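# Move wooden block from bench onto cart floor

## Task

Pick the wooden block up from the bench and lay it flat on the floor of the cart, at the cart's handle end next to the profiles. The drop flap must stay open, and anything already in place must still be in place at the end. Finish with both grippers empty and clear of the cart, having released the block and backed away. The robot must not fall or be left leaning.

## Robot and tools

ROBOT. A Rainbow Robotics RB-Y1: a two-wheel differential base with two rear casters (0.58 m wide, 0.10 m ahead of the wheel axle and 0.57 m behind it, sweeping a 0.58 m radius when spinning in place; it cannot move sideways), a folding torso, a pan/tilt head and two 7-joint arms, each with a parallel gripper and a wrist camera whose case sticks out sideways and can collide.

FRAMES. Base frame, in metres: origin on the floor between the drive wheels, x forward, y to the left, z up. The printed chest, left_hand and right_hand are in this frame. A hand point sits between the finger pads, 0.03 m back from the tips; the fingers point along its -z axis and close along its x axis. base_odometry is the base frame as it was at scene start (wheel counts only, so slip shows up as false travel or turn); heading in rad, left positive.

move. One action per call, plus optional "cameras" (list of head_camera, left_wrist_camera, right_wrist_camera, or all; [] for none) and "blocking" (true or omitted waits until everything rests; false returns after about 0.5 s while motion continues). An action is one of: base and/or joints, optionally with min_time_s or contact_limits; target alone or with min_time_s; or contact_limits alone. An empty call just reports state and images.
- base: a single velocity command for the whole robot, not a position. x_m_s is forward speed in m/s (magnitude 0.005 to 1.5, or 0; negative reverses); turn_rad_s is turning rate, positive to the left (magnitude 0.02 to 1.509, or 0); for_s is how long to send it, 0.1 to 5 s. Distance covered is roughly speed times for_s; acceleration is 0.4 m/s² (turns 0.5 rad/s²) and coasting to rest can take up to about 3 s afterwards. Combining both velocities gives a curve.
- joints: a dictionary of absolute targets keyed by joint name, radians except grippers. Torso: torso_squat_rad 0 to 1.2 (lowers chest), torso_shift_rad -0.3 to 0.6 (hips forward), torso_pitch_rad -0.2 to 1.4 (lean forward), torso_yaw_rad -1.5 to 1.5 (left positive; raise both arms outward by at least 0.2 rad first). Combined torso limits: squat+shift ≤ 1.52; squat-shift+pitch ≤ 1.57; shift+0.5 pitch-0.4 squat ≤ 0.7; shift+0.3 pitch-0.5 squat ≤ 0.39. Each arm: shoulder_pitch ±2.356 (negative raises forward), shoulder_roll left 0 to 3.141 / right -3.141 to 0 (outward), shoulder_yaw ±2.094, elbow -2.617 to 0.01 (negative bends), forearm_roll ±3.141, wrist_pitch -1.57 to 1.919, hand_roll ±2.705, gripper_m 0 to 0.1 m (pad gap). Head: head_pan_rad ±0.523 (left positive), head_tilt_rad -0.35 to 1.57 (positive looks down).
- target: an absolute pose for one hand: side "left" or "right", x, y, z in metres in the base frame (-3 to 3), and quat_wxyz in the format the hand lines print. It is solved once into joint angles, so the hand follows an arc that may bow; break long moves into short steps. It is refused while an earlier move is still running.
- min_time_s: 0.1 to 8 s, the minimum duration of arm, head and torso motions in that action.
- contact_limits: per-gripper current cap in mA (left_gripper_m, right_gripper_m), 200 to 672.5; it persists until changed and scales grip force.

wait(seconds 0 to 10, cameras): lets time pass, returning early once earlier moves settle. stop(cameras): brakes everything still moving. zoom_image(camera, region [x0,y0,x1,y1] in pixels of that camera's latest image, at most 504 by 504): a closer look. read_manual(section "licences"): licence text only. finished_scene(scene): ends the scene; call nothing after it in that reply.

RESULTS. Hand status: "reached" (within 10 mm and 2°), "short" with the error, or "refused" with a reason. Joint and base status: moving, done, off_target (resting away from the goal, maybe still pushing), stopped, and uncommanded stops contact_stop, time_out, limit_stop_at_<name> (self-collision guard or built-in limit), torque_fault, limit_stop_at_motor_heat. "joint command not followed" means the arm-clash check withheld targets. on_its_own lists what happened without a command. If a call is refused or an uncommanded stop appears, every later move, wait and finished_scene in that same reply is skipped. lidar_m: 12 distances, 30° sectors starting straight ahead and going counter-clockwise, seen only at 0.23 m height; "-" means nothing. motor_effort: wheel load in percent (bracket = peak); high values at rest mean pushing on something. wheel_motors_off 1 means the wheels were cut after stalling. Joint torques, external torques, wrist force/torque (raw, with offsets) and motor temperatures help detect contact and load.

GRIPPING. To hold something, command an opening at least 0.005 m below its width; the gripper then typically reads off_target, which is fine.

AVOID. Arms touching or squeezing each other (keep some outward shoulder roll); contact torque reaching a joint's limit (a 10 s whole-robot freeze); motors reaching 80 °C from holding stretched poses or pushing; fast bending or stopping with arms out or loaded, which can tip the robot; driving into furniture or catching the upper body on edges; releasing the block while moving or from high up; hard hits on fixed objects. The camera calibration lines give intrinsics and T_world_to_cam, mapping base-frame points into each camera.

Each tool is called after "Emit:" as name(argument=value, ...) on one line, values as JSON.

## Session

Emit:
move()

Scene clock: 0.00 s.
Joint torques (N m): no reading
External joint torques (N m): no reading
Motor temperatures (°C): left_arm=[30 28 32 36 34 33 38] | right_arm=[34 30 32 30 35 36 34]
Wrist force (N): no reading
Wrist torque (N m): no reading
Wrist force, peak (N): no reading
base_odometry: x=+0.000 y=+0.000 heading=+0.000
lidar_m: 0.75 1.03 1.57 4.58 1.52 1.08 1.02 1.07 1.44 3.60 1.10 0.78
base_status: not commanded
joint_positions: torso_squat_rad=+0.350 torso_shift_rad=+0.000 torso_pitch_rad=+0.000 torso_yaw_rad=+0.000 left_shoulder_pitch_rad=+0.037 left_shoulder_roll_rad=+0.004 left_shoulder_yaw_rad=-0.043 left_elbow_rad=-0.196 left_forearm_roll_rad=-0.014 left_wrist_pitch_rad=+0.002 left_hand_roll_rad=+0.027 left_gripper_m=+0.099 right_shoulder_pitch_rad=-0.040 right_shoulder_roll_rad=-0.021 right_shoulder_yaw_rad=-0.018 right_elbow_rad=-0.235 right_forearm_roll_rad=+0.049 right_wrist_pitch_rad=-0.014 right_hand_roll_rad=+0.035 right_gripper_m=+0.099 head_pan_rad=+0.000 head_tilt_rad=+0.400
joint_status: not commanded
wheel_motors_off: 0
motor_effort: left_wheel=+0 right_wheel=+0
chest: x=-0.2280 y=+0.0001 z=+1.2475 quat_wxyz=(+1.000, +0.000, +0.000, +0.000) (m; base frame)
left_hand: x=-0.1598 y=+0.2200 z=+0.5653 quat_wxyz=(+0.997, +0.000, -0.079, -0.009) (m; base frame)
right_hand: x=-0.0823 y=-0.2360 z=+0.5770 quat_wxyz=(+0.989, -0.016, -0.142, +0.041) (m; base frame)
pictures: head_camera, left_wrist_camera, right_wrist_camera
camera_calibration:
left_wrist_camera: T_world_to_cam=[[0.98872, 0.00956, 0.14944, 0.07083], [-0.06055, -0.88722, 0.45736, -0.04391], [0.13696, -0.46125, -0.87664, 0.69141]] pos_world=[-0.16739, 0.27927, 0.61562]
right_wrist_camera: T_world_to_cam=[[-0.94589, -0.11441, -0.30364, 0.06911], [-0.24509, 0.86517, 0.43751, -0.04141], [0.21265, 0.48826, -0.84639, 0.69334]] pos_world=[-0.09221, -0.2948, 0.62594]

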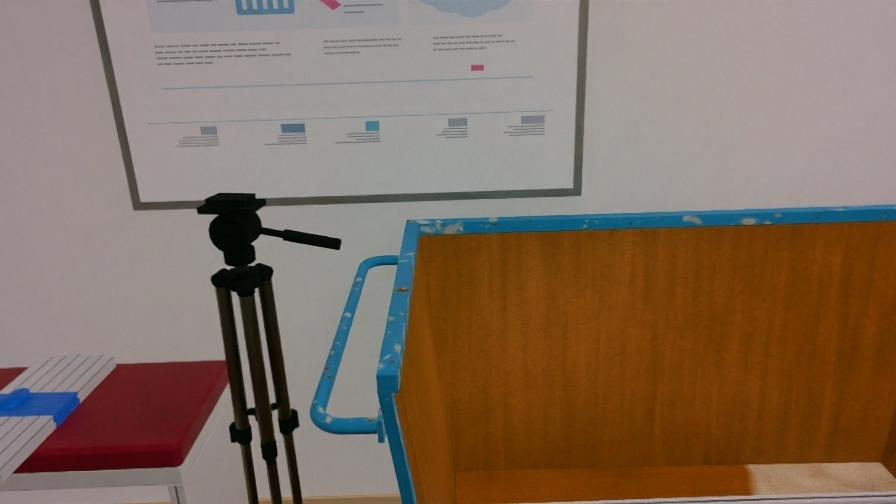

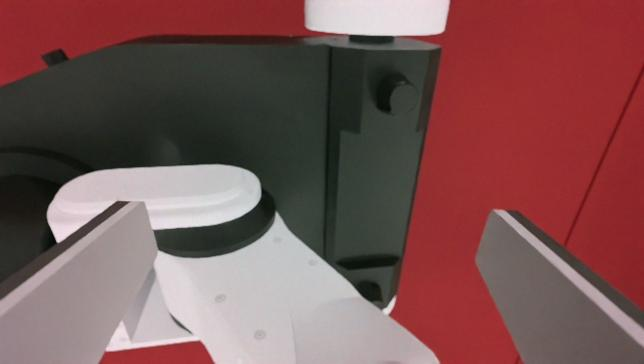

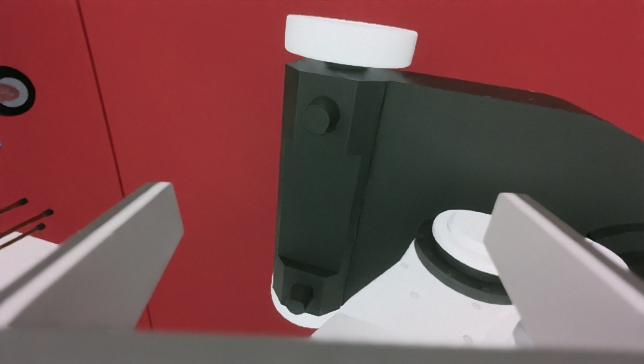

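Emit:
move(joints={"head_pan_rad":0.5,"head_tilt_rad":0.6}, cameras=["head_camera"])

Emit:
move(joints={"head_pan_rad":-0.5,"head_tilt_rad":0.6}, cameras=["head_camera"])

Emit:
move(joints={"head_pan_rad":0,"head_tilt_rad":0.9}, cameras=["head_camera"])

Scene clock: 2.30 s.
Joint torques (N m): left_arm=[-1.75 -0.69 0.64 -0.48 -0.12 -0.66 -0.1] | right_arm=[-3.4 -0.37 -0.45 -1.47 -0.06 -0.64 -0.08]
External joint torques (N m): left_arm=[-0.37 -0.84 0.63 0.08 -0.12 -0.24 -0.09] | right_arm=[0.2 0.75 -0.41 0.16 -0.12 -0.04 -0.1]
Wrist force (N): left_arm=[-0.5 1.0 -7.5] | right_arm=[-3.1 1.2 -4.9]
Wrist torque (N m): left_arm=[-0.26 0.10 0.10] | right_arm=[-0.11 -0.16 -0.11]
Wrist force, peak (N): left_arm=[-0.7 1.3 -8.3] | right_arm=[-2.9 1.1 -5.5]
move: done
base_odometry: x=+0.000 y=+0.000 heading=+0.000
lidar_m: 0.74 1.04 1.56 4.58 1.52 1.08 1.01 1.08 1.44 3.60 1.11 0.77
base_status: not commanded
joint_positions: torso_squat_rad=+0.350 torso_shift_rad=+0.000 torso_pitch_rad=+0.000 torso_yaw_rad=+0.000 left_shoulder_pitch_rad=+0.037 left_shoulder_roll_rad=+0.004 left_shoulder_yaw_rad=-0.043 left_elbow_rad=-0.196 left_forearm_roll_rad=-0.014 left_wrist_pitch_rad=+0.002 left_hand_roll_rad=+0.027 left_gripper_m=+0.099 right_shoulder_pitch_rad=-0.040 right_shoulder_roll_rad=-0.021 right_shoulder_yaw_rad=-0.018 right_elbow_rad=-0.235 right_forearm_roll_rad=+0.049 right_wrist_pitch_rad=-0.014 right_hand_roll_rad=+0.035 right_gripper_m=+0.099 head_pan_rad=+0.500 head_tilt_rad=+0.600
joint_status: all done
wheel_motors_off: 0
motor_effort: left_wheel=+0(1) right_wheel=+0(2)
chest: x=-0.2280 y=+0.0001 z=+1.2475 quat_wxyz=(+1.000, +0.000, +0.000, +0.000)
left_hand: x=-0.1598 y=+0.2200 z=+0.5653 quat_wxyz=(+0.997, +0.000, -0.079, -0.009)
right_hand: x=-0.0823 y=-0.2360 z=+0.5770 quat_wxyz=(+0.989, -0.016, -0.142, +0.041)
head_camera: T_world_to_cam=[[0.48076, -0.87629, -0.03141, 0.14372], [-0.4659, -0.22493, -0.85577, 1.19443], [0.74283, 0.42606, -0.51641, 0.84561]] pos_world=[-0.14075, 0.03433, 1.46335]

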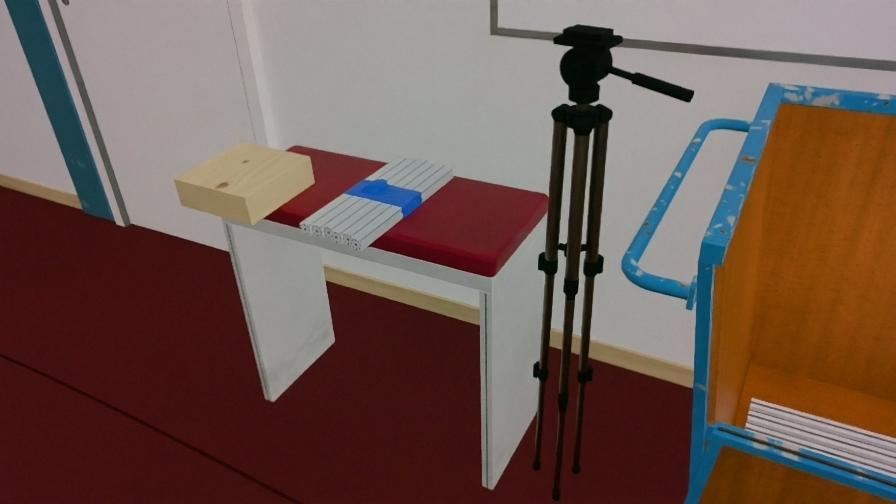

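Scene clock: 3.63 s.
Joint torques (N m): left_arm=[-1.54 -0.67 0.97 -0.62 -0.07 -0.7 -0.05] | right_arm=[-3.53 -0.54 -0.84 -1.32 -0.11 -0.62 -0.03]
External joint torques (N m): left_arm=[-0.16 -0.82 0.96 -0.07 -0.08 -0.27 -0.04] | right_arm=[0.07 0.58 -0.8 0.31 -0.17 -0.02 -0.05]
Wrist force (N): left_arm=[-0.4 1.1 -6.6] | right_arm=[-2.4 1.4 -4.8]
Wrist torque (N m): left_arm=[-0.30 0.12 0.04] | right_arm=[-0.12 -0.06 -0.09]
Wrist force, peak (N): left_arm=[0.3 1.8 -8.1] | right_arm=[-2.5 1.7 -5.1]
move: done
base_odometry: x=+0.000 y=+0.000 heading=+0.000
lidar_m: 0.73 1.04 1.56 4.56 1.51 1.08 1.03 1.08 1.43 3.60 1.10 0.78
base_status: not commanded
joint_positions: torso_squat_rad=+0.350 torso_shift_rad=+0.000 torso_pitch_rad=+0.000 torso_yaw_rad=+0.000 left_shoulder_pitch_rad=+0.037 left_shoulder_roll_rad=+0.004 left_shoulder_yaw_rad=-0.043 left_elbow_rad=-0.196 left_forearm_roll_rad=-0.014 left_wrist_pitch_rad=+0.002 left_hand_roll_rad=+0.027 left_gripper_m=+0.099 right_shoulder_pitch_rad=-0.040 right_shoulder_roll_rad=-0.021 right_shoulder_yaw_rad=-0.018 right_elbow_rad=-0.235 right_forearm_roll_rad=+0.049 right_wrist_pitch_rad=-0.014 right_hand_roll_rad=+0.035 right_gripper_m=+0.099 head_pan_rad=-0.500 head_tilt_rad=+0.600
joint_status: all done
wheel_motors_off: 0
motor_effort: left_wheel=+0(1) right_wheel=+0(2)
chest: x=-0.2280 y=+0.0001 z=+1.2475 quat_wxyz=(+1.000, +0.000, +0.000, +0.000)
left_hand: x=-0.1598 y=+0.2200 z=+0.5653 quat_wxyz=(+0.997, +0.000, -0.079, -0.009)
right_hand: x=-0.0823 y=-0.2360 z=+0.5770 quat_wxyz=(+0.989, -0.016, -0.142, +0.041)
head_camera: T_world_to_cam=[[-0.47752, -0.87806, -0.03142, -0.05375], [-0.44095, 0.27043, -0.85582, 1.19955], [0.75996, -0.39482, -0.51632, 0.84916]] pos_world=[-0.14205, -0.03633, 1.46335]

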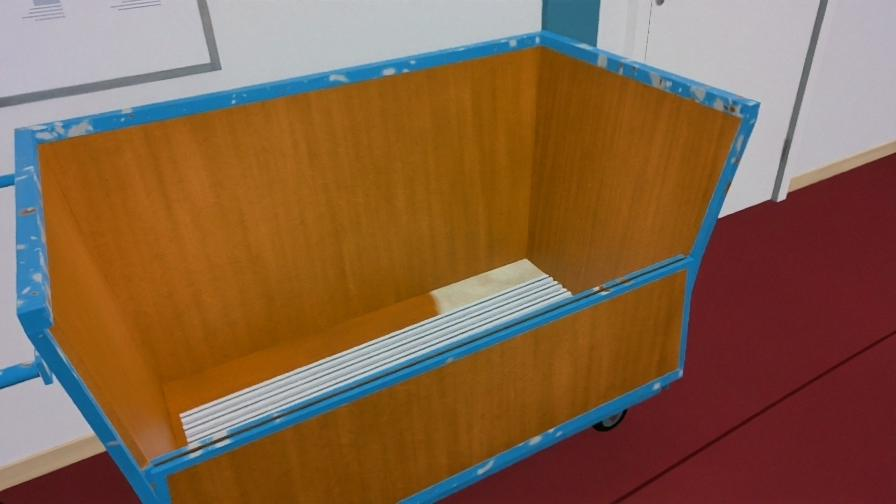

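Scene clock: 4.63 s.
Joint torques (N m): left_arm=[-1.72 -0.67 0.54 -0.51 -0.09 -0.68 -0.08] | right_arm=[-3.35 -0.38 -0.85 -1.43 -0.08 -0.58 -0.05]
External joint torques (N m): left_arm=[-0.34 -0.82 0.53 0.05 -0.09 -0.25 -0.07] | right_arm=[0.25 0.74 -0.81 0.2 -0.14 0.01 -0.07]
Wrist force (N): left_arm=[-0.1 1.1 -8.0] | right_arm=[-2.4 0.9 -5.2]
Wrist torque (N m): left_arm=[-0.27 0.13 0.07] | right_arm=[-0.07 -0.09 -0.08]
Wrist force, peak (N): left_arm=[-0.2 1.4 -8.1] | right_arm=[-2.7 1.4 -5.3]
move: done
base_odometry: x=+0.000 y=+0.000 heading=+0.000
lidar_m: 0.73 1.04 1.56 4.56 1.51 1.07 1.03 1.07 1.44 3.61 1.09 0.77
base_status: not commanded
joint_positions: torso_squat_rad=+0.350 torso_shift_rad=+0.000 torso_pitch_rad=+0.000 torso_yaw_rad=+0.000 left_shoulder_pitch_rad=+0.037 left_shoulder_roll_rad=+0.004 left_shoulder_yaw_rad=-0.043 left_elbow_rad=-0.196 left_forearm_roll_rad=-0.014 left_wrist_pitch_rad=+0.002 left_hand_roll_rad=+0.027 left_gripper_m=+0.099 right_shoulder_pitch_rad=-0.040 right_shoulder_roll_rad=-0.021 right_shoulder_yaw_rad=-0.018 right_elbow_rad=-0.235 right_forearm_roll_rad=+0.049 right_wrist_pitch_rad=-0.014 right_hand_roll_rad=+0.035 right_gripper_m=+0.099 head_pan_rad=+0.000 head_tilt_rad=+0.900
joint_status: all done
wheel_motors_off: 0
motor_effort: left_wheel=+0(1) right_wheel=+1(2)
chest: x=-0.2280 y=+0.0001 z=+1.2475 quat_wxyz=(+1.000, +0.000, +0.000, +0.000)
left_hand: x=-0.1598 y=+0.2200 z=+0.5653 quat_wxyz=(+0.997, +0.000, -0.079, -0.009)
right_hand: x=-0.0823 y=-0.2360 z=+0.5770 quat_wxyz=(+0.989, -0.016, -0.142, +0.041)
head_camera: T_world_to_cam=[[-0.00753, -0.9995, -0.03057, 0.04192], [-0.74648, 0.02596, -0.6649, 0.86029], [0.66537, 0.01782, -0.7463, 1.16253]] pos_world=[-0.131, -0.00115, 1.44089]

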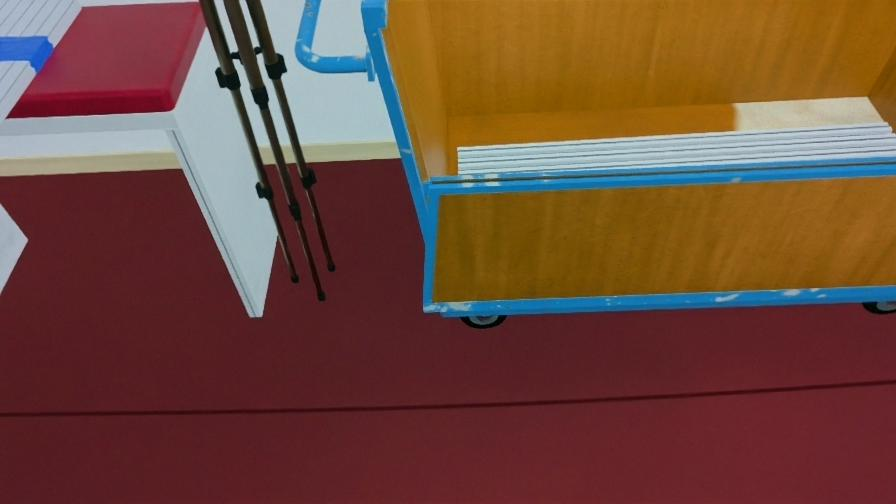

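Emit:
move(joints={"head_pan_rad":-0.2,"head_tilt_rad":0.75}, cameras=["head_camera"])

Emit:
zoom_image(camera="head_camera", region=[450, 120, 896, 370])

Emit:
move(joints={"head_pan_rad":0.52,"head_tilt_rad":0.55}, cameras=["head_camera"])

Emit:
zoom_image(camera="head_camera", region=[150, 150, 350, 290])

Scene clock: 11.23 s.
Joint torques (N m): left_arm=[-1.4 -0.8 0.65 -0.36 -0.1 -0.68 -0.01] | right_arm=[-3.75 -0.5 -0.65 -1.29 -0.2 -0.58 0.05]
External joint torques (N m): left_arm=[-0.02 -0.95 0.64 0.19 -0.11 -0.25 0] | right_arm=[-0.15 0.62 -0.61 0.34 -0.26 0.02 0.03]
Wrist force (N): left_arm=[-0.1 0.9 -7.3] | right_arm=[-2.7 1.2 -4.6]
Wrist torque (N m): left_arm=[-0.30 0.11 0.08] | right_arm=[-0.08 -0.10 -0.09]
Wrist force, peak (N): left_arm=[0.2 1.5 -8.5] | right_arm=[-2.7 0.9 -5.4]
move: done
base_odometry: x=+0.000 y=+0.000 heading=+0.000
lidar_m: 0.74 1.03 1.56 4.57 1.52 1.07 1.03 1.08 1.42 3.61 1.10 0.79
base_status: not commanded
joint_positions: torso_squat_rad=+0.350 torso_shift_rad=+0.000 torso_pitch_rad=+0.000 torso_yaw_rad=+0.000 left_shoulder_pitch_rad=+0.037 left_shoulder_roll_rad=+0.004 left_shoulder_yaw_rad=-0.043 left_elbow_rad=-0.196 left_forearm_roll_rad=-0.014 left_wrist_pitch_rad=+0.002 left_hand_roll_rad=+0.027 left_gripper_m=+0.099 right_shoulder_pitch_rad=-0.040 right_shoulder_roll_rad=-0.021 right_shoulder_yaw_rad=-0.018 right_elbow_rad=-0.235 right_forearm_roll_rad=+0.049 right_wrist_pitch_rad=-0.014 right_hand_roll_rad=+0.035 right_gripper_m=+0.099 head_pan_rad=-0.200 head_tilt_rad=+0.750
joint_status: all done
wheel_motors_off: 0
motor_effort: left_wheel=+1(1) right_wheel=+2(2)
chest: x=-0.2280 y=+0.0001 z=+1.2475 quat_wxyz=(+1.000, +0.000, +0.000, +0.000)
left_hand: x=-0.1598 y=+0.2200 z=+0.5653 quat_wxyz=(+0.997, +0.000, -0.079, -0.009)
right_hand: x=-0.0823 y=-0.2360 z=+0.5770 quat_wxyz=(+0.989, -0.016, -0.142, +0.041)
head_camera: T_world_to_cam=[[-0.20135, -0.97902, -0.03136, 0.00312], [-0.62088, 0.15232, -0.76897, 1.03681], [0.75761, -0.13536, -0.63852, 1.02556]] pos_world=[-0.13262, -0.01606, 1.45221]

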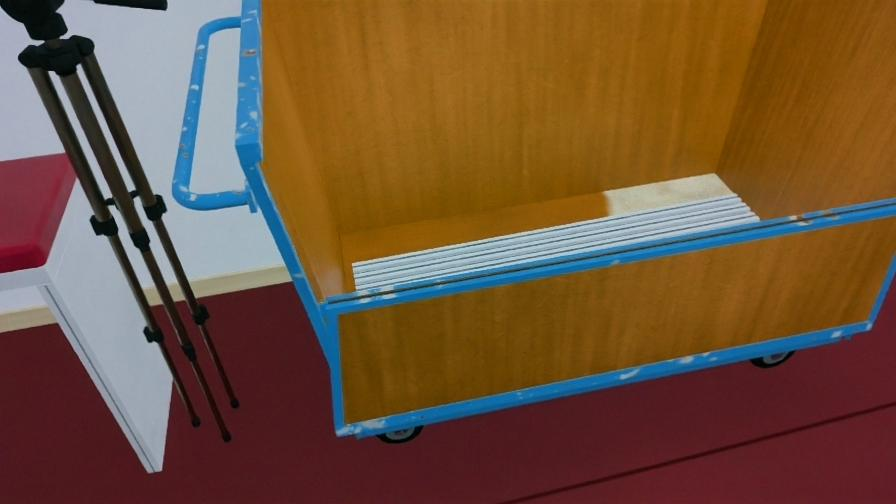

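Scaled by 1.130 from the camera's image (finer frame: 1280x720).

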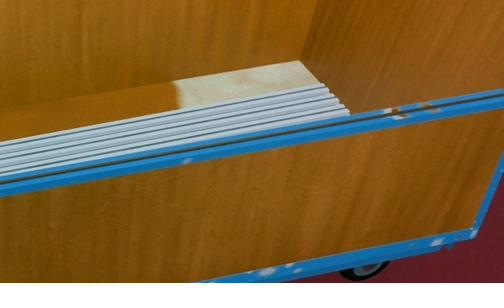

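Scene clock: 12.37 s.
Joint torques (N m): left_arm=[-1.93 -0.48 0.68 -0.58 -0.13 -0.61 -0.05] | right_arm=[-3.86 -0.76 -0.51 -1.29 -0.14 -0.51 0.03]
External joint torques (N m): left_arm=[-0.55 -0.63 0.67 -0.02 -0.13 -0.18 -0.04] | right_arm=[-0.26 0.36 -0.46 0.34 -0.2 0.09 0.01]
Wrist force (N): left_arm=[-0.5 1.0 -7.0] | right_arm=[-2.5 1.1 -4.8]
Wrist torque (N m): left_arm=[-0.28 0.08 0.12] | right_arm=[-0.09 -0.12 -0.08]
Wrist force, peak (N): left_arm=[-0.1 1.6 -8.1] | right_arm=[-3.1 1.5 -5.2]
move: done
base_odometry: x=+0.000 y=+0.000 heading=+0.000
lidar_m: 0.74 1.04 1.56 4.56 1.52 1.07 1.02 1.07 1.45 3.60 1.10 0.79
base_status: not commanded
joint_positions: torso_squat_rad=+0.350 torso_shift_rad=+0.000 torso_pitch_rad=+0.000 torso_yaw_rad=+0.000 left_shoulder_pitch_rad=+0.037 left_shoulder_roll_rad=+0.004 left_shoulder_yaw_rad=-0.043 left_elbow_rad=-0.196 left_forearm_roll_rad=-0.014 left_wrist_pitch_rad=+0.002 left_hand_roll_rad=+0.027 left_gripper_m=+0.099 right_shoulder_pitch_rad=-0.040 right_shoulder_roll_rad=-0.021 right_shoulder_yaw_rad=-0.018 right_elbow_rad=-0.235 right_forearm_roll_rad=+0.049 right_wrist_pitch_rad=-0.014 right_hand_roll_rad=+0.035 right_gripper_m=+0.099 head_pan_rad=+0.520 head_tilt_rad=+0.550
joint_status: all done
wheel_motors_off: 0
motor_effort: left_wheel=+0(1) right_wheel=+1(2)
chest: x=-0.2280 y=+0.0001 z=+1.2475 quat_wxyz=(+1.000, +0.000, +0.000, +0.000)
left_hand: x=-0.1598 y=+0.2200 z=+0.5653 quat_wxyz=(+0.997, +0.000, -0.079, -0.009)
right_hand: x=-0.0823 y=-0.2360 z=+0.5770 quat_wxyz=(+0.989, -0.016, -0.142, +0.041)
head_camera: T_world_to_cam=[[0.49958, -0.8657, -0.03131, 0.14738], [-0.42367, -0.21265, -0.8805, 1.23896], [0.75559, 0.45315, -0.47301, 0.78549]] pos_world=[-0.14223, 0.03511, 1.46706]

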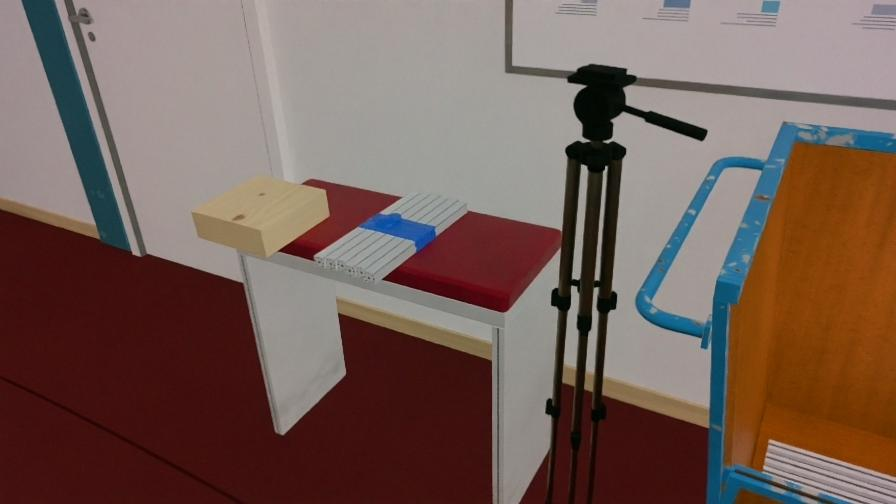

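Scaled by 2.520 from the camera's image (finer frame: 1280x720).

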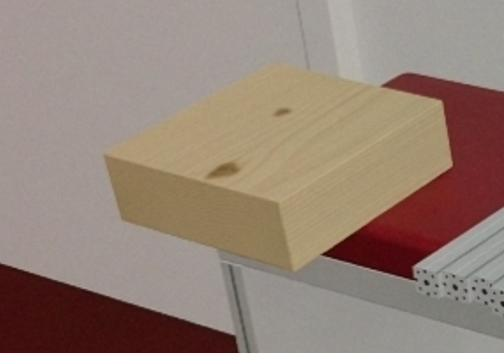

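Emit:
move(base={"turn_rad_s":0.6,"for_s":2.18}, joints={"torso_squat_rad":0.9,"torso_pitch_rad":0.3,"head_pan_rad":0,"head_tilt_rad":0.3})

Emit:
move(base={"x_m_s":0.4,"for_s":3.8}, joints={"right_shoulder_roll_rad":-0.2,"left_shoulder_roll_rad":0.15})

Emit:
move(base={"turn_rad_s":-0.6,"for_s":2.18}, cameras=["head_camera","right_wrist_camera"])

Scene clock: 38.10 s.
Joint torques (N m): left_arm=[6.1 -0.73 0.69 2.74 -0.12 -0.03 -0.1] | right_arm=[4.77 -0.17 -0.58 1.74 -0.2 -0.11 0.08]
External joint torques (N m): left_arm=[-0.68 -0.99 0.66 0.08 -0.12 -0.2 -0.11] | right_arm=[0.23 0.8 -0.41 0.3 -0.19 -0.08 0.08]
Wrist force (N): left_arm=[2.2 1.2 -7.4] | right_arm=[-1.0 1.1 -4.7]
Wrist torque (N m): left_arm=[-0.32 0.33 0.08] | right_arm=[-0.09 -0.02 -0.09]
Wrist force, peak (N): left_arm=[1.8 1.6 -8.8] | right_arm=[-3.0 1.1 -5.3]
move: done
base_odometry: x=+0.000 y=+0.000 heading=+1.299
lidar_m: 2.89 2.20 1.21 1.02 1.02 1.17 1.97 3.31 0.92 0.76 0.74 1.06
base_status: done (sent for 2.17 of 2.17 s)
joint_positions: torso_squat_rad=+0.900 torso_shift_rad=+0.000 torso_pitch_rad=+0.300 torso_yaw_rad=+0.000 left_shoulder_pitch_rad=+0.037 left_shoulder_roll_rad=+0.004 left_shoulder_yaw_rad=-0.043 left_elbow_rad=-0.196 left_forearm_roll_rad=-0.014 left_wrist_pitch_rad=+0.002 left_hand_roll_rad=+0.027 left_gripper_m=+0.099 right_shoulder_pitch_rad=-0.040 right_shoulder_roll_rad=-0.021 right_shoulder_yaw_rad=-0.018 right_elbow_rad=-0.235 right_forearm_roll_rad=+0.049 right_wrist_pitch_rad=-0.014 right_hand_roll_rad=+0.035 right_gripper_m=+0.099 head_pan_rad=+0.000 head_tilt_rad=+0.300
joint_status: all done
wheel_motors_off: 0
motor_effort: left_wheel=+3(32) right_wheel=+20(51)
chest: x=-0.1366 y=+0.0001 z=+1.0112 quat_wxyz=(+0.989, +0.000, +0.149, +0.000)
left_hand: x=-0.2730 y=+0.2200 z=+0.3393 quat_wxyz=(+0.997, -0.002, +0.071, -0.009)
right_hand: x=-0.1955 y=-0.2360 z=+0.3277 quat_wxyz=(+0.999, -0.010, +0.007, +0.043)
pictures: none

Scene clock: 43.27 s.
Joint torques (N m): left_arm=[6.64 2.48 1.07 2.68 -0.01 -0.01 0] | right_arm=[5.53 -4.39 -1.34 2 -0.05 0.06 -0.03]
External joint torques (N m): left_arm=[-0.51 -1.76 0.7 -0.06 -0.03 -0.21 -0.01] | right_arm=[0.7 1.46 -0.67 0.56 -0.03 0.07 -0.02]
Wrist force (N): left_arm=[1.6 0.0 -7.5] | right_arm=[-0.6 2.0 -5.3]
Wrist torque (N m): left_arm=[-0.20 0.23 0.08] | right_arm=[-0.15 0.01 -0.09]
Wrist force, peak (N): left_arm=[1.7 3.1 -8.5] | right_arm=[-1.3 2.6 -5.4]
move: done
base_odometry: x=+0.406 y=+1.465 heading=+1.301
lidar_m: 2.10 3.14 1.74 1.47 1.46 1.68 2.79 1.04 1.03 0.51 1.06 1.24
base_status: done (sent for 3.8 of 3.8 s)
joint_positions: torso_squat_rad=+0.900 torso_shift_rad=+0.000 torso_pitch_rad=+0.300 torso_yaw_rad=+0.000 left_shoulder_pitch_rad=+0.037 left_shoulder_roll_rad=+0.150 left_shoulder_yaw_rad=-0.043 left_elbow_rad=-0.196 left_forearm_roll_rad=-0.014 left_wrist_pitch_rad=+0.002 left_hand_roll_rad=+0.027 left_gripper_m=+0.099 right_shoulder_pitch_rad=-0.040 right_shoulder_roll_rad=-0.200 right_shoulder_yaw_rad=-0.018 right_elbow_rad=-0.235 right_forearm_roll_rad=+0.049 right_wrist_pitch_rad=-0.014 right_hand_roll_rad=+0.035 right_gripper_m=+0.099 head_pan_rad=+0.000 head_tilt_rad=+0.300
joint_status: all done
wheel_motors_off: 0
motor_effort: left_wheel=+22(42) right_wheel=-17(50)
chest: x=-0.1365 y=+0.0001 z=+1.0112 quat_wxyz=(+0.989, +0.000, +0.149, +0.000)
left_hand: x=-0.2717 y=+0.3306 z=+0.3473 quat_wxyz=(+0.995, +0.069, +0.072, -0.028)
right_hand: x=-0.1897 y=-0.3705 z=+0.3419 quat_wxyz=(+0.993, -0.097, +0.009, +0.065)
pictures: none

Scene clock: 47.00 s.
Joint torques (N m): left_arm=[6.55 2.83 1.03 2.62 0.08 -0.02 0.08] | right_arm=[5.43 -4.33 -1.26 1.94 -0.16 0.07 -0.01]
External joint torques (N m): left_arm=[-0.6 -1.41 0.65 -0.12 0.07 -0.22 0.07] | right_arm=[0.6 1.53 -0.6 0.51 -0.14 0.08 -0.01]
Wrist force (N): left_arm=[2.1 -0.2 -7.5] | right_arm=[-0.9 1.7 -4.8]
Wrist torque (N m): left_arm=[-0.16 0.26 0.09] | right_arm=[-0.09 -0.03 -0.11]
Wrist force, peak (N): left_arm=[1.9 0.6 -8.5] | right_arm=[-0.6 2.0 -5.6]
move: done
base_odometry: x=+0.406 y=+1.464 heading=+0.002
lidar_m: 0.53 1.07 1.48 3.85 2.15 1.54 1.46 1.53 2.05 1.40 1.01 0.50
base_status: done (sent for 2.17 of 2.17 s)
joint_positions: torso_squat_rad=+0.900 torso_shift_rad=+0.000 torso_pitch_rad=+0.300 torso_yaw_rad=+0.000 left_shoulder_pitch_rad=+0.037 left_shoulder_roll_rad=+0.150 left_shoulder_yaw_rad=-0.043 left_elbow_rad=-0.196 left_forearm_roll_rad=-0.014 left_wrist_pitch_rad=+0.002 left_hand_roll_rad=+0.027 left_gripper_m=+0.099 right_shoulder_pitch_rad=-0.040 right_shoulder_roll_rad=-0.200 right_shoulder_yaw_rad=-0.018 right_elbow_rad=-0.235 right_forearm_roll_rad=+0.049 right_wrist_pitch_rad=-0.014 right_hand_roll_rad=+0.035 right_gripper_m=+0.099 head_pan_rad=+0.000 head_tilt_rad=+0.300
joint_status: not commanded
wheel_motors_off: 0
motor_effort: left_wheel=+22(45) right_wheel=+0(47)
chest: x=-0.1365 y=+0.0001 z=+1.0112 quat_wxyz=(+0.989, +0.000, +0.149, +0.000)
left_hand: x=-0.2717 y=+0.3305 z=+0.3473 quat_wxyz=(+0.995, +0.069, +0.072, -0.028)
right_hand: x=-0.1897 y=-0.3704 z=+0.3419 quat_wxyz=(+0.993, -0.097, +0.009, +0.065)
head_camera: T_world_to_cam=[[0.00184, -0.9995, -0.03144, 0.03681], [-0.51673, 0.02596, -0.85575, 1.04584], [0.85614, 0.01782, -0.51643, 0.61094]] pos_world=[0.0173, -0.00125, 1.21165]
right_wrist_camera: T_world_to_cam=[[-0.98696, -0.16058, 0.0108, -0.25173], [-0.14779, 0.93084, 0.33421, 0.22959], [-0.06372, 0.32826, -0.94244, 0.50393]] pos_world=[-0.1824, -0.41955, 0.40091]

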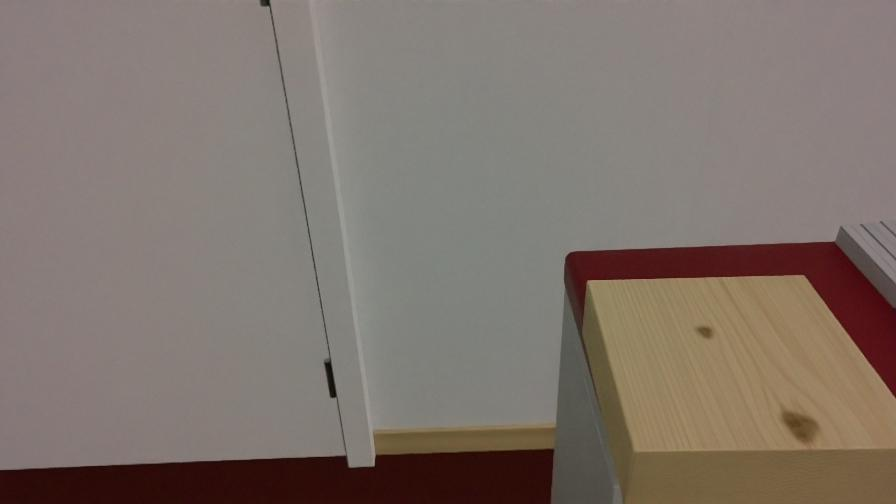

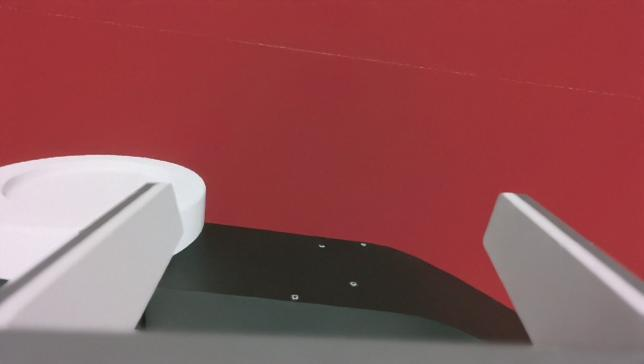

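Emit:
move(target={"side":"right","x":0.3,"y":-0.22,"z":0.73,"quat_wxyz":[0.7071,0,-0.7071,0]}, min_time_s=2)

Emit:
move(joints={"head_pan_rad":-0.3,"head_tilt_rad":0.6}, cameras=["head_camera","right_wrist_camera"])

Scene clock: 50.40 s.
Joint torques (N m): left_arm=[6.42 2.94 0.96 2.76 -0.06 0.11 -0.03] | right_arm=[-3.43 1.2 -0.13 -10.45 -0.11 -1.99 -0.2]
External joint torques (N m): left_arm=[-0.73 -1.29 0.59 0.03 -0.07 -0.09 -0.04] | right_arm=[1.41 1.61 0.04 -0.72 -0.35 -0.07 -0.25]
Wrist force (N): left_arm=[1.6 0.4 -8.2] | right_arm=[-7.5 1.0 1.0]
Wrist torque (N m): left_arm=[-0.22 0.23 0.08] | right_arm=[-0.15 -0.46 -0.06]
Wrist force, peak (N): left_arm=[1.6 -0.2 -8.5] | right_arm=[-7.5 1.0 1.0]
move: done
base_odometry: x=+0.406 y=+1.464 heading=+0.002
lidar_m: 0.52 1.07 1.48 3.84 2.16 1.53 1.46 1.53 2.04 1.41 1.02 0.49
base_status: not commanded
joint_positions: torso_squat_rad=+0.900 torso_shift_rad=+0.000 torso_pitch_rad=+0.300 torso_yaw_rad=+0.000 left_shoulder_pitch_rad=+0.037 left_shoulder_roll_rad=+0.150 left_shoulder_yaw_rad=-0.043 left_elbow_rad=-0.196 left_forearm_roll_rad=-0.014 left_wrist_pitch_rad=+0.002 left_hand_roll_rad=+0.027 left_gripper_m=+0.099 right_shoulder_pitch_rad=+0.034 right_shoulder_roll_rad=-0.002 right_shoulder_yaw_rad=+0.013 right_elbow_rad=-1.679 right_forearm_roll_rad=-0.008 right_wrist_pitch_rad=-0.224 right_hand_roll_rad=+0.007 right_gripper_m=+0.099 head_pan_rad=+0.000 head_tilt_rad=+0.300
joint_status: all done
wheel_motors_off: 0
motor_effort: left_wheel=+21(23) right_wheel=+2(2)
chest: x=-0.1365 y=+0.0001 z=+1.0112 quat_wxyz=(+0.989, +0.000, +0.149, +0.000)
left_hand: x=-0.2718 y=+0.3305 z=+0.3473 quat_wxyz=(+0.995, +0.069, +0.072, -0.028)
right_hand: x=+0.3000 y=-0.2201 z=+0.7301 quat_wxyz=(+0.707, +0.000, -0.708, +0.000)
right_hand_status: reached (checked arc that bows 130 mm and turns the hand up to 92 deg, planned for 2.0 s): 0 mm and 0.1 deg off.
pictures: none

Scene clock: 51.23 s.
Joint torques (N m): left_arm=[6.25 2.72 1.16 2.77 -0.12 -0.16 0.03] | right_arm=[-3.77 1.18 -0.02 -10.44 -0.21 -1.94 -0.23]
External joint torques (N m): left_arm=[-0.9 -1.51 0.79 0.03 -0.13 -0.35 0.02] | right_arm=[1.07 1.59 0.15 -0.71 -0.45 -0.02 -0.28]
Wrist force (N): left_arm=[1.7 0.6 -7.6] | right_arm=[-7.7 1.3 1.1]
Wrist torque (N m): left_arm=[-0.28 0.22 0.08] | right_arm=[-0.19 -0.43 -0.04]
Wrist force, peak (N): left_arm=[1.8 0.5 -8.6] | right_arm=[-7.7 1.3 1.1]
move: done
base_odometry: x=+0.406 y=+1.464 heading=+0.002
lidar_m: 0.54 1.09 1.49 3.84 2.16 1.54 1.46 1.52 2.05 1.40 1.02 0.50
base_status: not commanded
joint_positions: torso_squat_rad=+0.900 torso_shift_rad=+0.000 torso_pitch_rad=+0.300 torso_yaw_rad=+0.000 left_shoulder_pitch_rad=+0.037 left_shoulder_roll_rad=+0.150 left_shoulder_yaw_rad=-0.043 left_elbow_rad=-0.196 left_forearm_roll_rad=-0.014 left_wrist_pitch_rad=+0.002 left_hand_roll_rad=+0.027 left_gripper_m=+0.099 right_shoulder_pitch_rad=+0.034 right_shoulder_roll_rad=-0.002 right_shoulder_yaw_rad=+0.013 right_elbow_rad=-1.679 right_forearm_roll_rad=-0.008 right_wrist_pitch_rad=-0.224 right_hand_roll_rad=+0.007 right_gripper_m=+0.099 head_pan_rad=-0.300 head_tilt_rad=+0.600
joint_status: all done
wheel_motors_off: 0
motor_effort: left_wheel=+21(21) right_wheel=+3(3)
chest: x=-0.1365 y=+0.0001 z=+1.0112 quat_wxyz=(+0.989, +0.000, +0.149, +0.000)
left_hand: x=-0.2718 y=+0.3305 z=+0.3473 quat_wxyz=(+0.995, +0.069, +0.072, -0.028)
right_hand: x=+0.3000 y=-0.2201 z=+0.7301 quat_wxyz=(+0.707, +0.000, -0.708, +0.000)
head_camera: T_world_to_cam=[[-0.28977, -0.95541, 0.05676, -0.08516], [-0.71714, 0.17747, -0.67395, 0.81709], [0.63383, -0.236, -0.73659, 0.86173]] pos_world=[0.0151, -0.023, 1.19026]
right_wrist_camera: T_world_to_cam=[[0.02743, -0.0294, -0.99919, 0.71354], [-0.50678, 0.86118, -0.03925, 0.39737], [0.86164, 0.50745, 0.00873, -0.08097]] pos_world=[0.25158, -0.28014, 0.72926]

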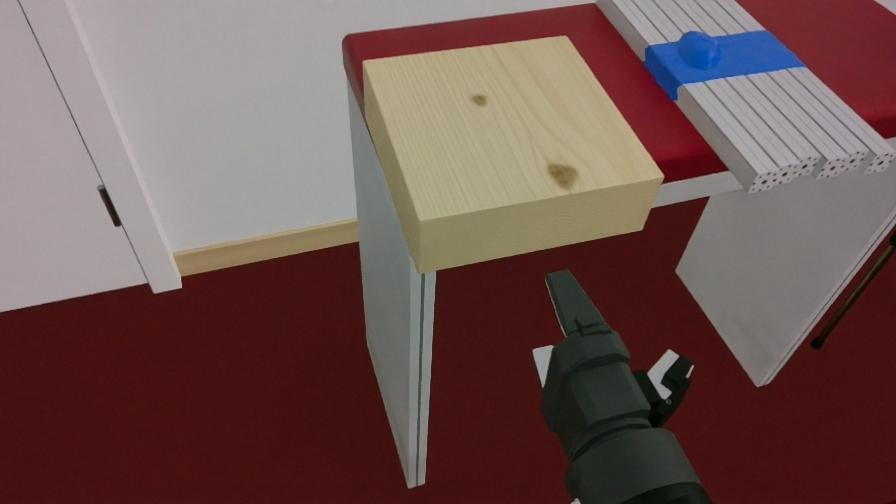

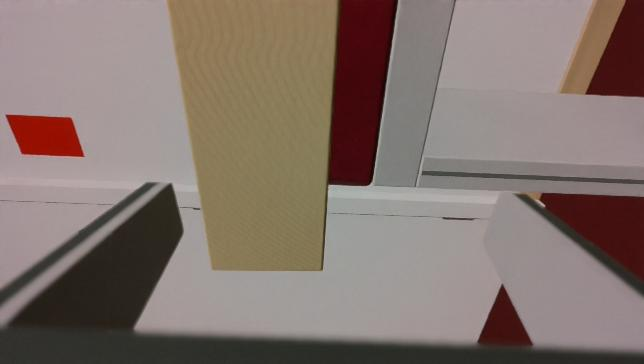

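Emit:
move(target={"side":"right","x":0.3,"y":-0.25,"z":0.768,"quat_wxyz":[0.7071,0,-0.7071,0]}, cameras=["head_camera","right_wrist_camera"])

Scene clock: 58.60 s.
Joint torques (N m): left_arm=[6.3 2.91 1.19 2.6 -0.07 -0.04 -0.09] | right_arm=[-3.79 -1.78 -2.11 -10.87 -0.05 -2.04 -0.17]
External joint torques (N m): left_arm=[-0.85 -1.32 0.82 -0.14 -0.08 -0.23 -0.1] | right_arm=[0.61 0.26 -0.84 -0.84 -0.28 -0.12 -0.22]
Wrist force (N): left_arm=[1.5 0.5 -7.6] | right_arm=[-7.1 1.3 1.0]
Wrist torque (N m): left_arm=[-0.24 0.21 0.05] | right_arm=[-0.20 -0.39 -0.06]
Wrist force, peak (N): left_arm=[1.8 0.2 -8.4] | right_arm=[-8.7 0.6 1.4]
move: done
base_odometry: x=+0.406 y=+1.464 heading=+0.002
lidar_m: 0.54 1.09 1.48 3.84 2.16 1.54 1.46 1.53 2.04 1.41 1.01 0.50
base_status: not commanded
joint_positions: torso_squat_rad=+0.900 torso_shift_rad=+0.000 torso_pitch_rad=+0.300 torso_yaw_rad=+0.000 left_shoulder_pitch_rad=+0.037 left_shoulder_roll_rad=+0.150 left_shoulder_yaw_rad=-0.043 left_elbow_rad=-0.196 left_forearm_roll_rad=-0.014 left_wrist_pitch_rad=+0.002 left_hand_roll_rad=+0.027 left_gripper_m=+0.099 right_shoulder_pitch_rad=+0.071 right_shoulder_roll_rad=-0.091 right_shoulder_yaw_rad=-0.007 right_elbow_rad=-1.853 right_forearm_roll_rad=-0.044 right_wrist_pitch_rad=-0.086 right_hand_roll_rad=-0.051 right_gripper_m=+0.099 head_pan_rad=-0.300 head_tilt_rad=+0.600
joint_status: all done
wheel_motors_off: 0
motor_effort: left_wheel=+21(21) right_wheel=+3(3)
chest: x=-0.1365 y=+0.0001 z=+1.0112 quat_wxyz=(+0.989, +0.000, +0.149, +0.000)
left_hand: x=-0.2717 y=+0.3305 z=+0.3473 quat_wxyz=(+0.995, +0.069, +0.072, -0.028)
right_hand: x=+0.3000 y=-0.2498 z=+0.7681 quat_wxyz=(+0.707, +0.000, -0.707, +0.000)
right_hand_status: reached (checked arc that bows 6 mm and turns the hand up to 1 deg, planned for 0.5 s): 0 mm and 0.1 deg off.
head_camera: T_world_to_cam=[[-0.28983, -0.9554, 0.05667, -0.08506], [-0.71707, 0.17755, -0.67401, 0.81715], [0.63389, -0.23598, -0.73655, 0.86168]] pos_world=[0.0151, -0.023, 1.19025]
right_wrist_camera: T_world_to_cam=[[0.0273, -0.02901, -0.99921, 0.7508], [-0.50641, 0.86142, -0.03885, 0.42402], [0.86186, 0.50707, 0.00883, -0.06654]] pos_world=[0.25158, -0.30974, 0.76726]

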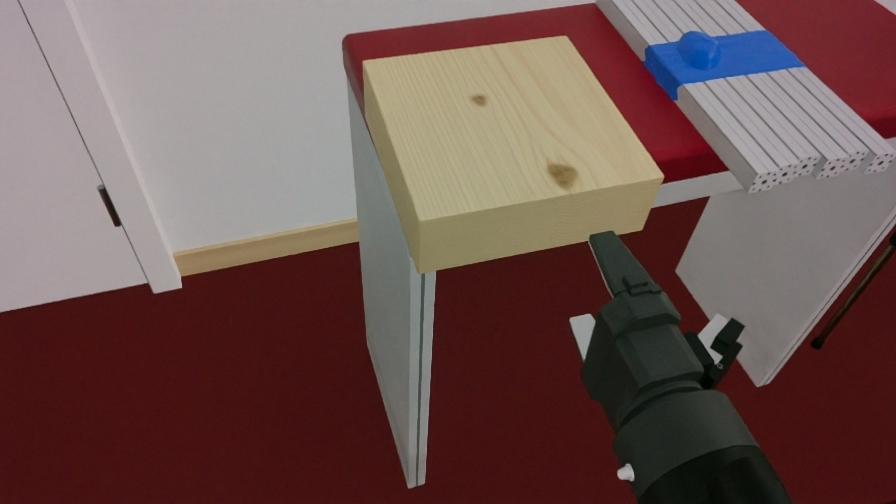

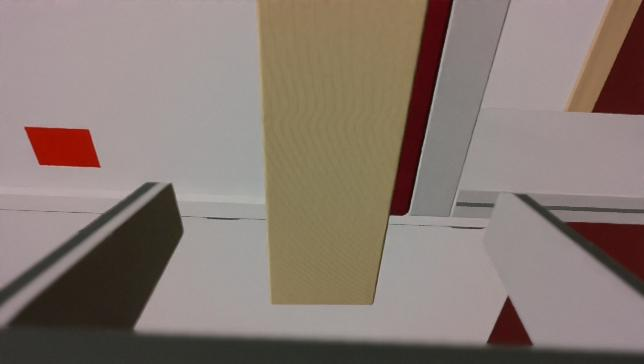

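Emit:
move(target={"side":"right","x":0.41,"y":-0.25,"z":0.768,"quat_wxyz":[0.7071,0,-0.7071,0]}, min_time_s=1.5, cameras=["head_camera","right_wrist_camera"])

Scene clock: 62.80 s.
Joint torques (N m): left_arm=[6.73 3.01 1.31 2.74 0.13 0.05 0.09] | right_arm=[-12.56 -4.8 -2.73 -10.37 -0.18 -1.83 0.3]
External joint torques (N m): left_arm=[-0.43 -1.22 0.94 0 0.12 -0.14 0.08] | right_arm=[-1.4 -1.09 -1.62 -0.3 -0.42 0.09 0.25]
Wrist force (N): left_arm=[2.1 0.1 -7.8] | right_arm=[-7.5 0.3 0.9]
Wrist torque (N m): left_arm=[-0.15 0.24 0.10] | right_arm=[-0.08 -0.44 -0.26]
Wrist force, peak (N): left_arm=[1.8 0.7 -8.5] | right_arm=[-7.8 1.1 1.1]
move: done
base_odometry: x=+0.406 y=+1.464 heading=+0.002
lidar_m: 0.54 1.08 1.50 3.83 2.16 1.55 1.46 1.52 2.05 1.41 1.01 0.50
base_status: not commanded
joint_positions: torso_squat_rad=+0.900 torso_shift_rad=+0.000 torso_pitch_rad=+0.300 torso_yaw_rad=+0.000 left_shoulder_pitch_rad=+0.037 left_shoulder_roll_rad=+0.150 left_shoulder_yaw_rad=-0.043 left_elbow_rad=-0.196 left_forearm_roll_rad=-0.014 left_wrist_pitch_rad=+0.002 left_hand_roll_rad=+0.027 left_gripper_m=+0.099 right_shoulder_pitch_rad=-0.335 right_shoulder_roll_rad=-0.114 right_shoulder_yaw_rad=-0.108 right_elbow_rad=-1.485 right_forearm_roll_rad=-0.047 right_wrist_pitch_rad=-0.059 right_hand_roll_rad=-0.049 right_gripper_m=+0.099 head_pan_rad=-0.300 head_tilt_rad=+0.600
joint_status: all done
wheel_motors_off: 0
motor_effort: left_wheel=+20(21) right_wheel=+2(3)
chest: x=-0.1365 y=+0.0001 z=+1.0112 quat_wxyz=(+0.989, +0.000, +0.149, +0.000)
left_hand: x=-0.2717 y=+0.3305 z=+0.3473 quat_wxyz=(+0.995, +0.069, +0.072, -0.028)
right_hand: x=+0.4099 y=-0.2498 z=+0.7678 quat_wxyz=(+0.707, +0.000, -0.707, +0.000)
right_hand_status: reached (checked arc that bows 11 mm and turns the hand up to 1 deg, planned for 1.5 s): 0 mm and 0.0 deg off.
head_camera: T_world_to_cam=[[-0.28984, -0.95539, 0.05669, -0.08508], [-0.71712, 0.17756, -0.67396, 0.81709], [0.63383, -0.236, -0.73659, 0.86173]] pos_world=[0.0151, -0.023, 1.19025]
right_wrist_camera: T_world_to_cam=[[0.02587, -0.02868, -0.99925, 0.74825], [-0.50686, 0.8612, -0.03784, 0.47899], [0.86164, 0.50746, 0.00774, -0.16021]] pos_world=[0.36147, -0.30974, 0.76706]

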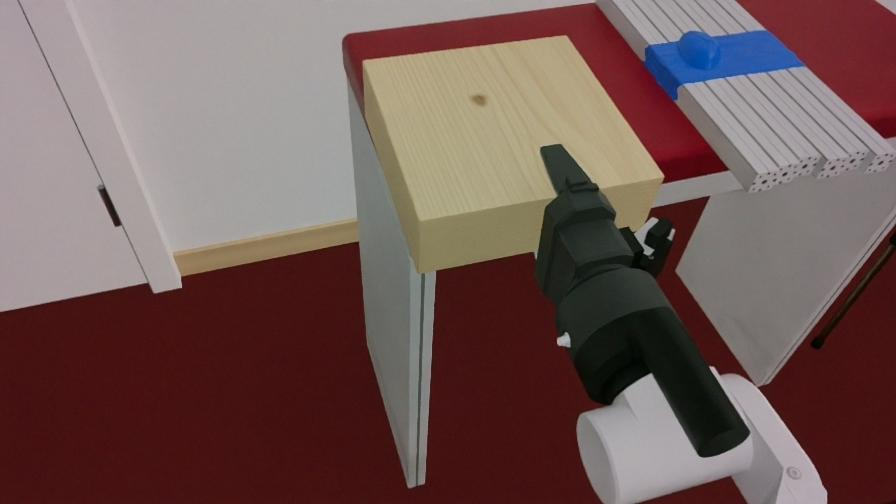

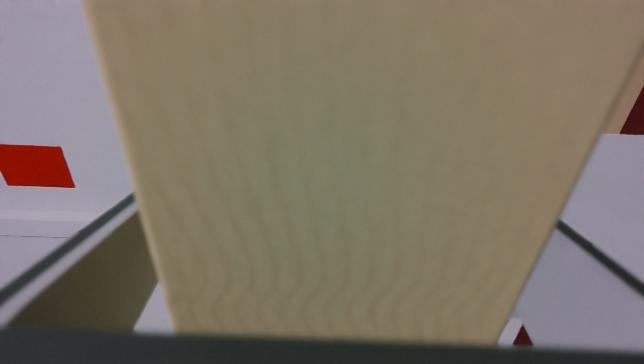

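Emit:
move(joints={"right_gripper_m":0.03})

Emit:
move(target={"side":"right","x":0.405,"y":-0.25,"z":0.83,"quat_wxyz":[0.7071,0,-0.7071,0]}, min_time_s=1.5, cameras=["head_camera","right_wrist_camera"])

Scene clock: 65.40 s.
Joint torques (N m): left_arm=[6.61 2.55 1.04 2.61 0.01 0.02 0.15] | right_arm=[-12.62 -4.85 -2.52 -10.59 -0.06 -1.97 0.18]
External joint torques (N m): left_arm=[-0.54 -1.69 0.66 -0.13 0 -0.18 0.14] | right_arm=[-1.46 -1.14 -1.41 -0.51 -0.29 -0.06 0.13]
Wrist force (N): left_arm=[1.6 0.7 -7.6] | right_arm=[-7.1 0.3 0.4]
Wrist torque (N m): left_arm=[-0.24 0.21 0.07] | right_arm=[-0.09 -0.52 -0.37]
Wrist force, peak (N): left_arm=[1.8 0.4 -8.3] | right_arm=[-8.1 0.9 0.6]
move: off_target
base_odometry: x=+0.406 y=+1.464 heading=+0.002
lidar_m: 0.54 1.07 1.48 3.84 2.15 1.54 1.46 1.53 2.05 1.40 1.01 0.51
base_status: not commanded
joint_positions: torso_squat_rad=+0.900 torso_shift_rad=+0.000 torso_pitch_rad=+0.300 torso_yaw_rad=+0.000 left_shoulder_pitch_rad=+0.037 left_shoulder_roll_rad=+0.150 left_shoulder_yaw_rad=-0.043 left_elbow_rad=-0.196 left_forearm_roll_rad=-0.014 left_wrist_pitch_rad=+0.002 left_hand_roll_rad=+0.027 left_gripper_m=+0.099 right_shoulder_pitch_rad=-0.335 right_shoulder_roll_rad=-0.114 right_shoulder_yaw_rad=-0.108 right_elbow_rad=-1.484 right_forearm_roll_rad=-0.047 right_wrist_pitch_rad=-0.059 right_hand_roll_rad=-0.049 right_gripper_m=+0.075 head_pan_rad=-0.300 head_tilt_rad=+0.600
joint_status: right_gripper_m off_target (ended at +0.075, target +0.030)
wheel_motors_off: 0
motor_effort: left_wheel=+20(22) right_wheel=+4(4)
chest: x=-0.1365 y=+0.0001 z=+1.0112 quat_wxyz=(+0.989, +0.000, +0.149, +0.000)
left_hand: x=-0.2717 y=+0.3305 z=+0.3473 quat_wxyz=(+0.995, +0.069, +0.072, -0.028)
right_hand: x=+0.4099 y=-0.2498 z=+0.7678 quat_wxyz=(+0.707, +0.000, -0.707, +0.000)
pictures: none

Scene clock: 67.23 s.
Joint torques (N m): left_arm=[6.57 2.54 1.13 2.68 -0.1 -0.12 -0.08] | right_arm=[-22.68 -6.66 -4.57 -25.26 -0.5 -9.48 -0.74]
External joint torques (N m): left_arm=[-0.6 -1.7 0.76 -0.07 -0.11 -0.32 -0.09] | right_arm=[-11.99 -3.04 -3.31 -15 -0.75 -7.56 -0.79]
Wrist force (N): left_arm=[1.9 0.2 -7.6] | right_arm=[-29.1 1.2 0.3]
Wrist torque (N m): left_arm=[-0.22 0.25 0.07] | right_arm=[-0.12 1.88 0.38]
Wrist force, peak (N): left_arm=[2.0 0.6 -8.1] | right_arm=[-32.3 0.4 0.3]
move: done
base_odometry: x=+0.406 y=+1.464 heading=+0.002
lidar_m: 0.53 1.08 1.50 3.85 2.15 1.54 1.46 1.54 2.04 1.41 1.02 0.50
base_status: not commanded
joint_positions: torso_squat_rad=+0.900 torso_shift_rad=+0.000 torso_pitch_rad=+0.301 torso_yaw_rad=+0.000 left_shoulder_pitch_rad=+0.037 left_shoulder_roll_rad=+0.150 left_shoulder_yaw_rad=-0.043 left_elbow_rad=-0.196 left_forearm_roll_rad=-0.014 left_wrist_pitch_rad=+0.002 left_hand_roll_rad=+0.027 left_gripper_m=+0.099 right_shoulder_pitch_rad=-0.298 right_shoulder_roll_rad=-0.120 right_shoulder_yaw_rad=-0.111 right_elbow_rad=-1.754 right_forearm_roll_rad=-0.052 right_wrist_pitch_rad=+0.179 right_hand_roll_rad=-0.055 right_gripper_m=+0.074 head_pan_rad=-0.300 head_tilt_rad=+0.600
joint_status: all done
wheel_motors_off: 0
motor_effort: left_wheel=+21(21) right_wheel=+1(3)
chest: x=-0.1362 y=+0.0000 z=+1.0112 quat_wxyz=(+0.989, +0.000, +0.150, +0.000)
left_hand: x=-0.2719 y=+0.3306 z=+0.3474 quat_wxyz=(+0.995, +0.069, +0.072, -0.028)
right_hand: x=+0.4041 y=-0.2502 z=+0.8257 quat_wxyz=(+0.709, +0.000, -0.705, +0.000)
right_hand_status: reached (checked arc that bows 3 mm and turns the hand up to 2 deg, planned for 1.5 s): 4 mm and 0.3 deg off.
head_camera: T_world_to_cam=[[-0.28966, -0.95544, 0.05675, -0.08501], [-0.71767, 0.17758, -0.67336, 0.81669], [0.63328, -0.23578, -0.73713, 0.862]] pos_world=[0.0156, -0.023, 1.19016]
right_wrist_camera: T_world_to_cam=[[0.02146, -0.02868, -0.99936, 0.80808], [-0.50654, 0.86148, -0.0356, 0.47666], [0.86195, 0.50698, 0.00396, -0.1525]] pos_world=[0.35556, -0.31014, 0.82514]

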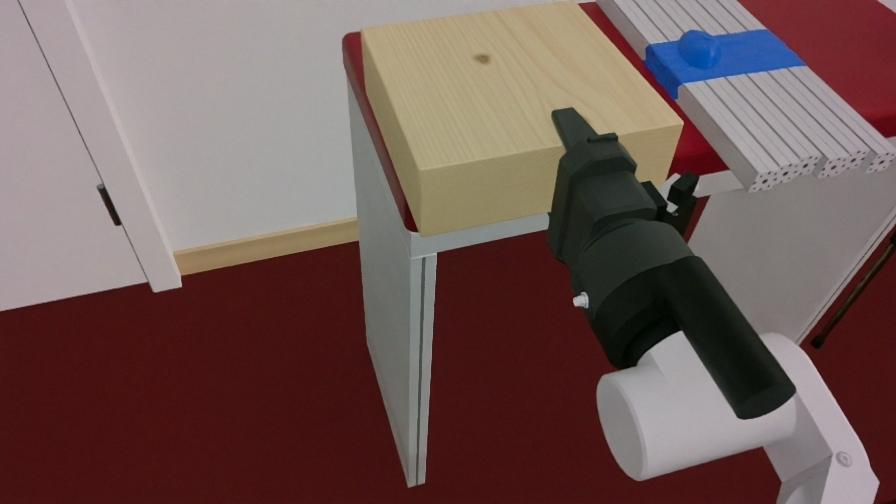

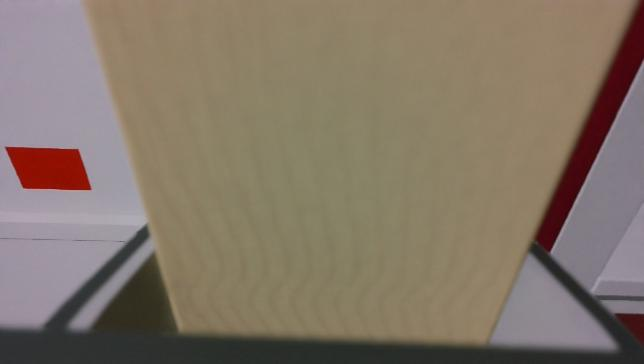

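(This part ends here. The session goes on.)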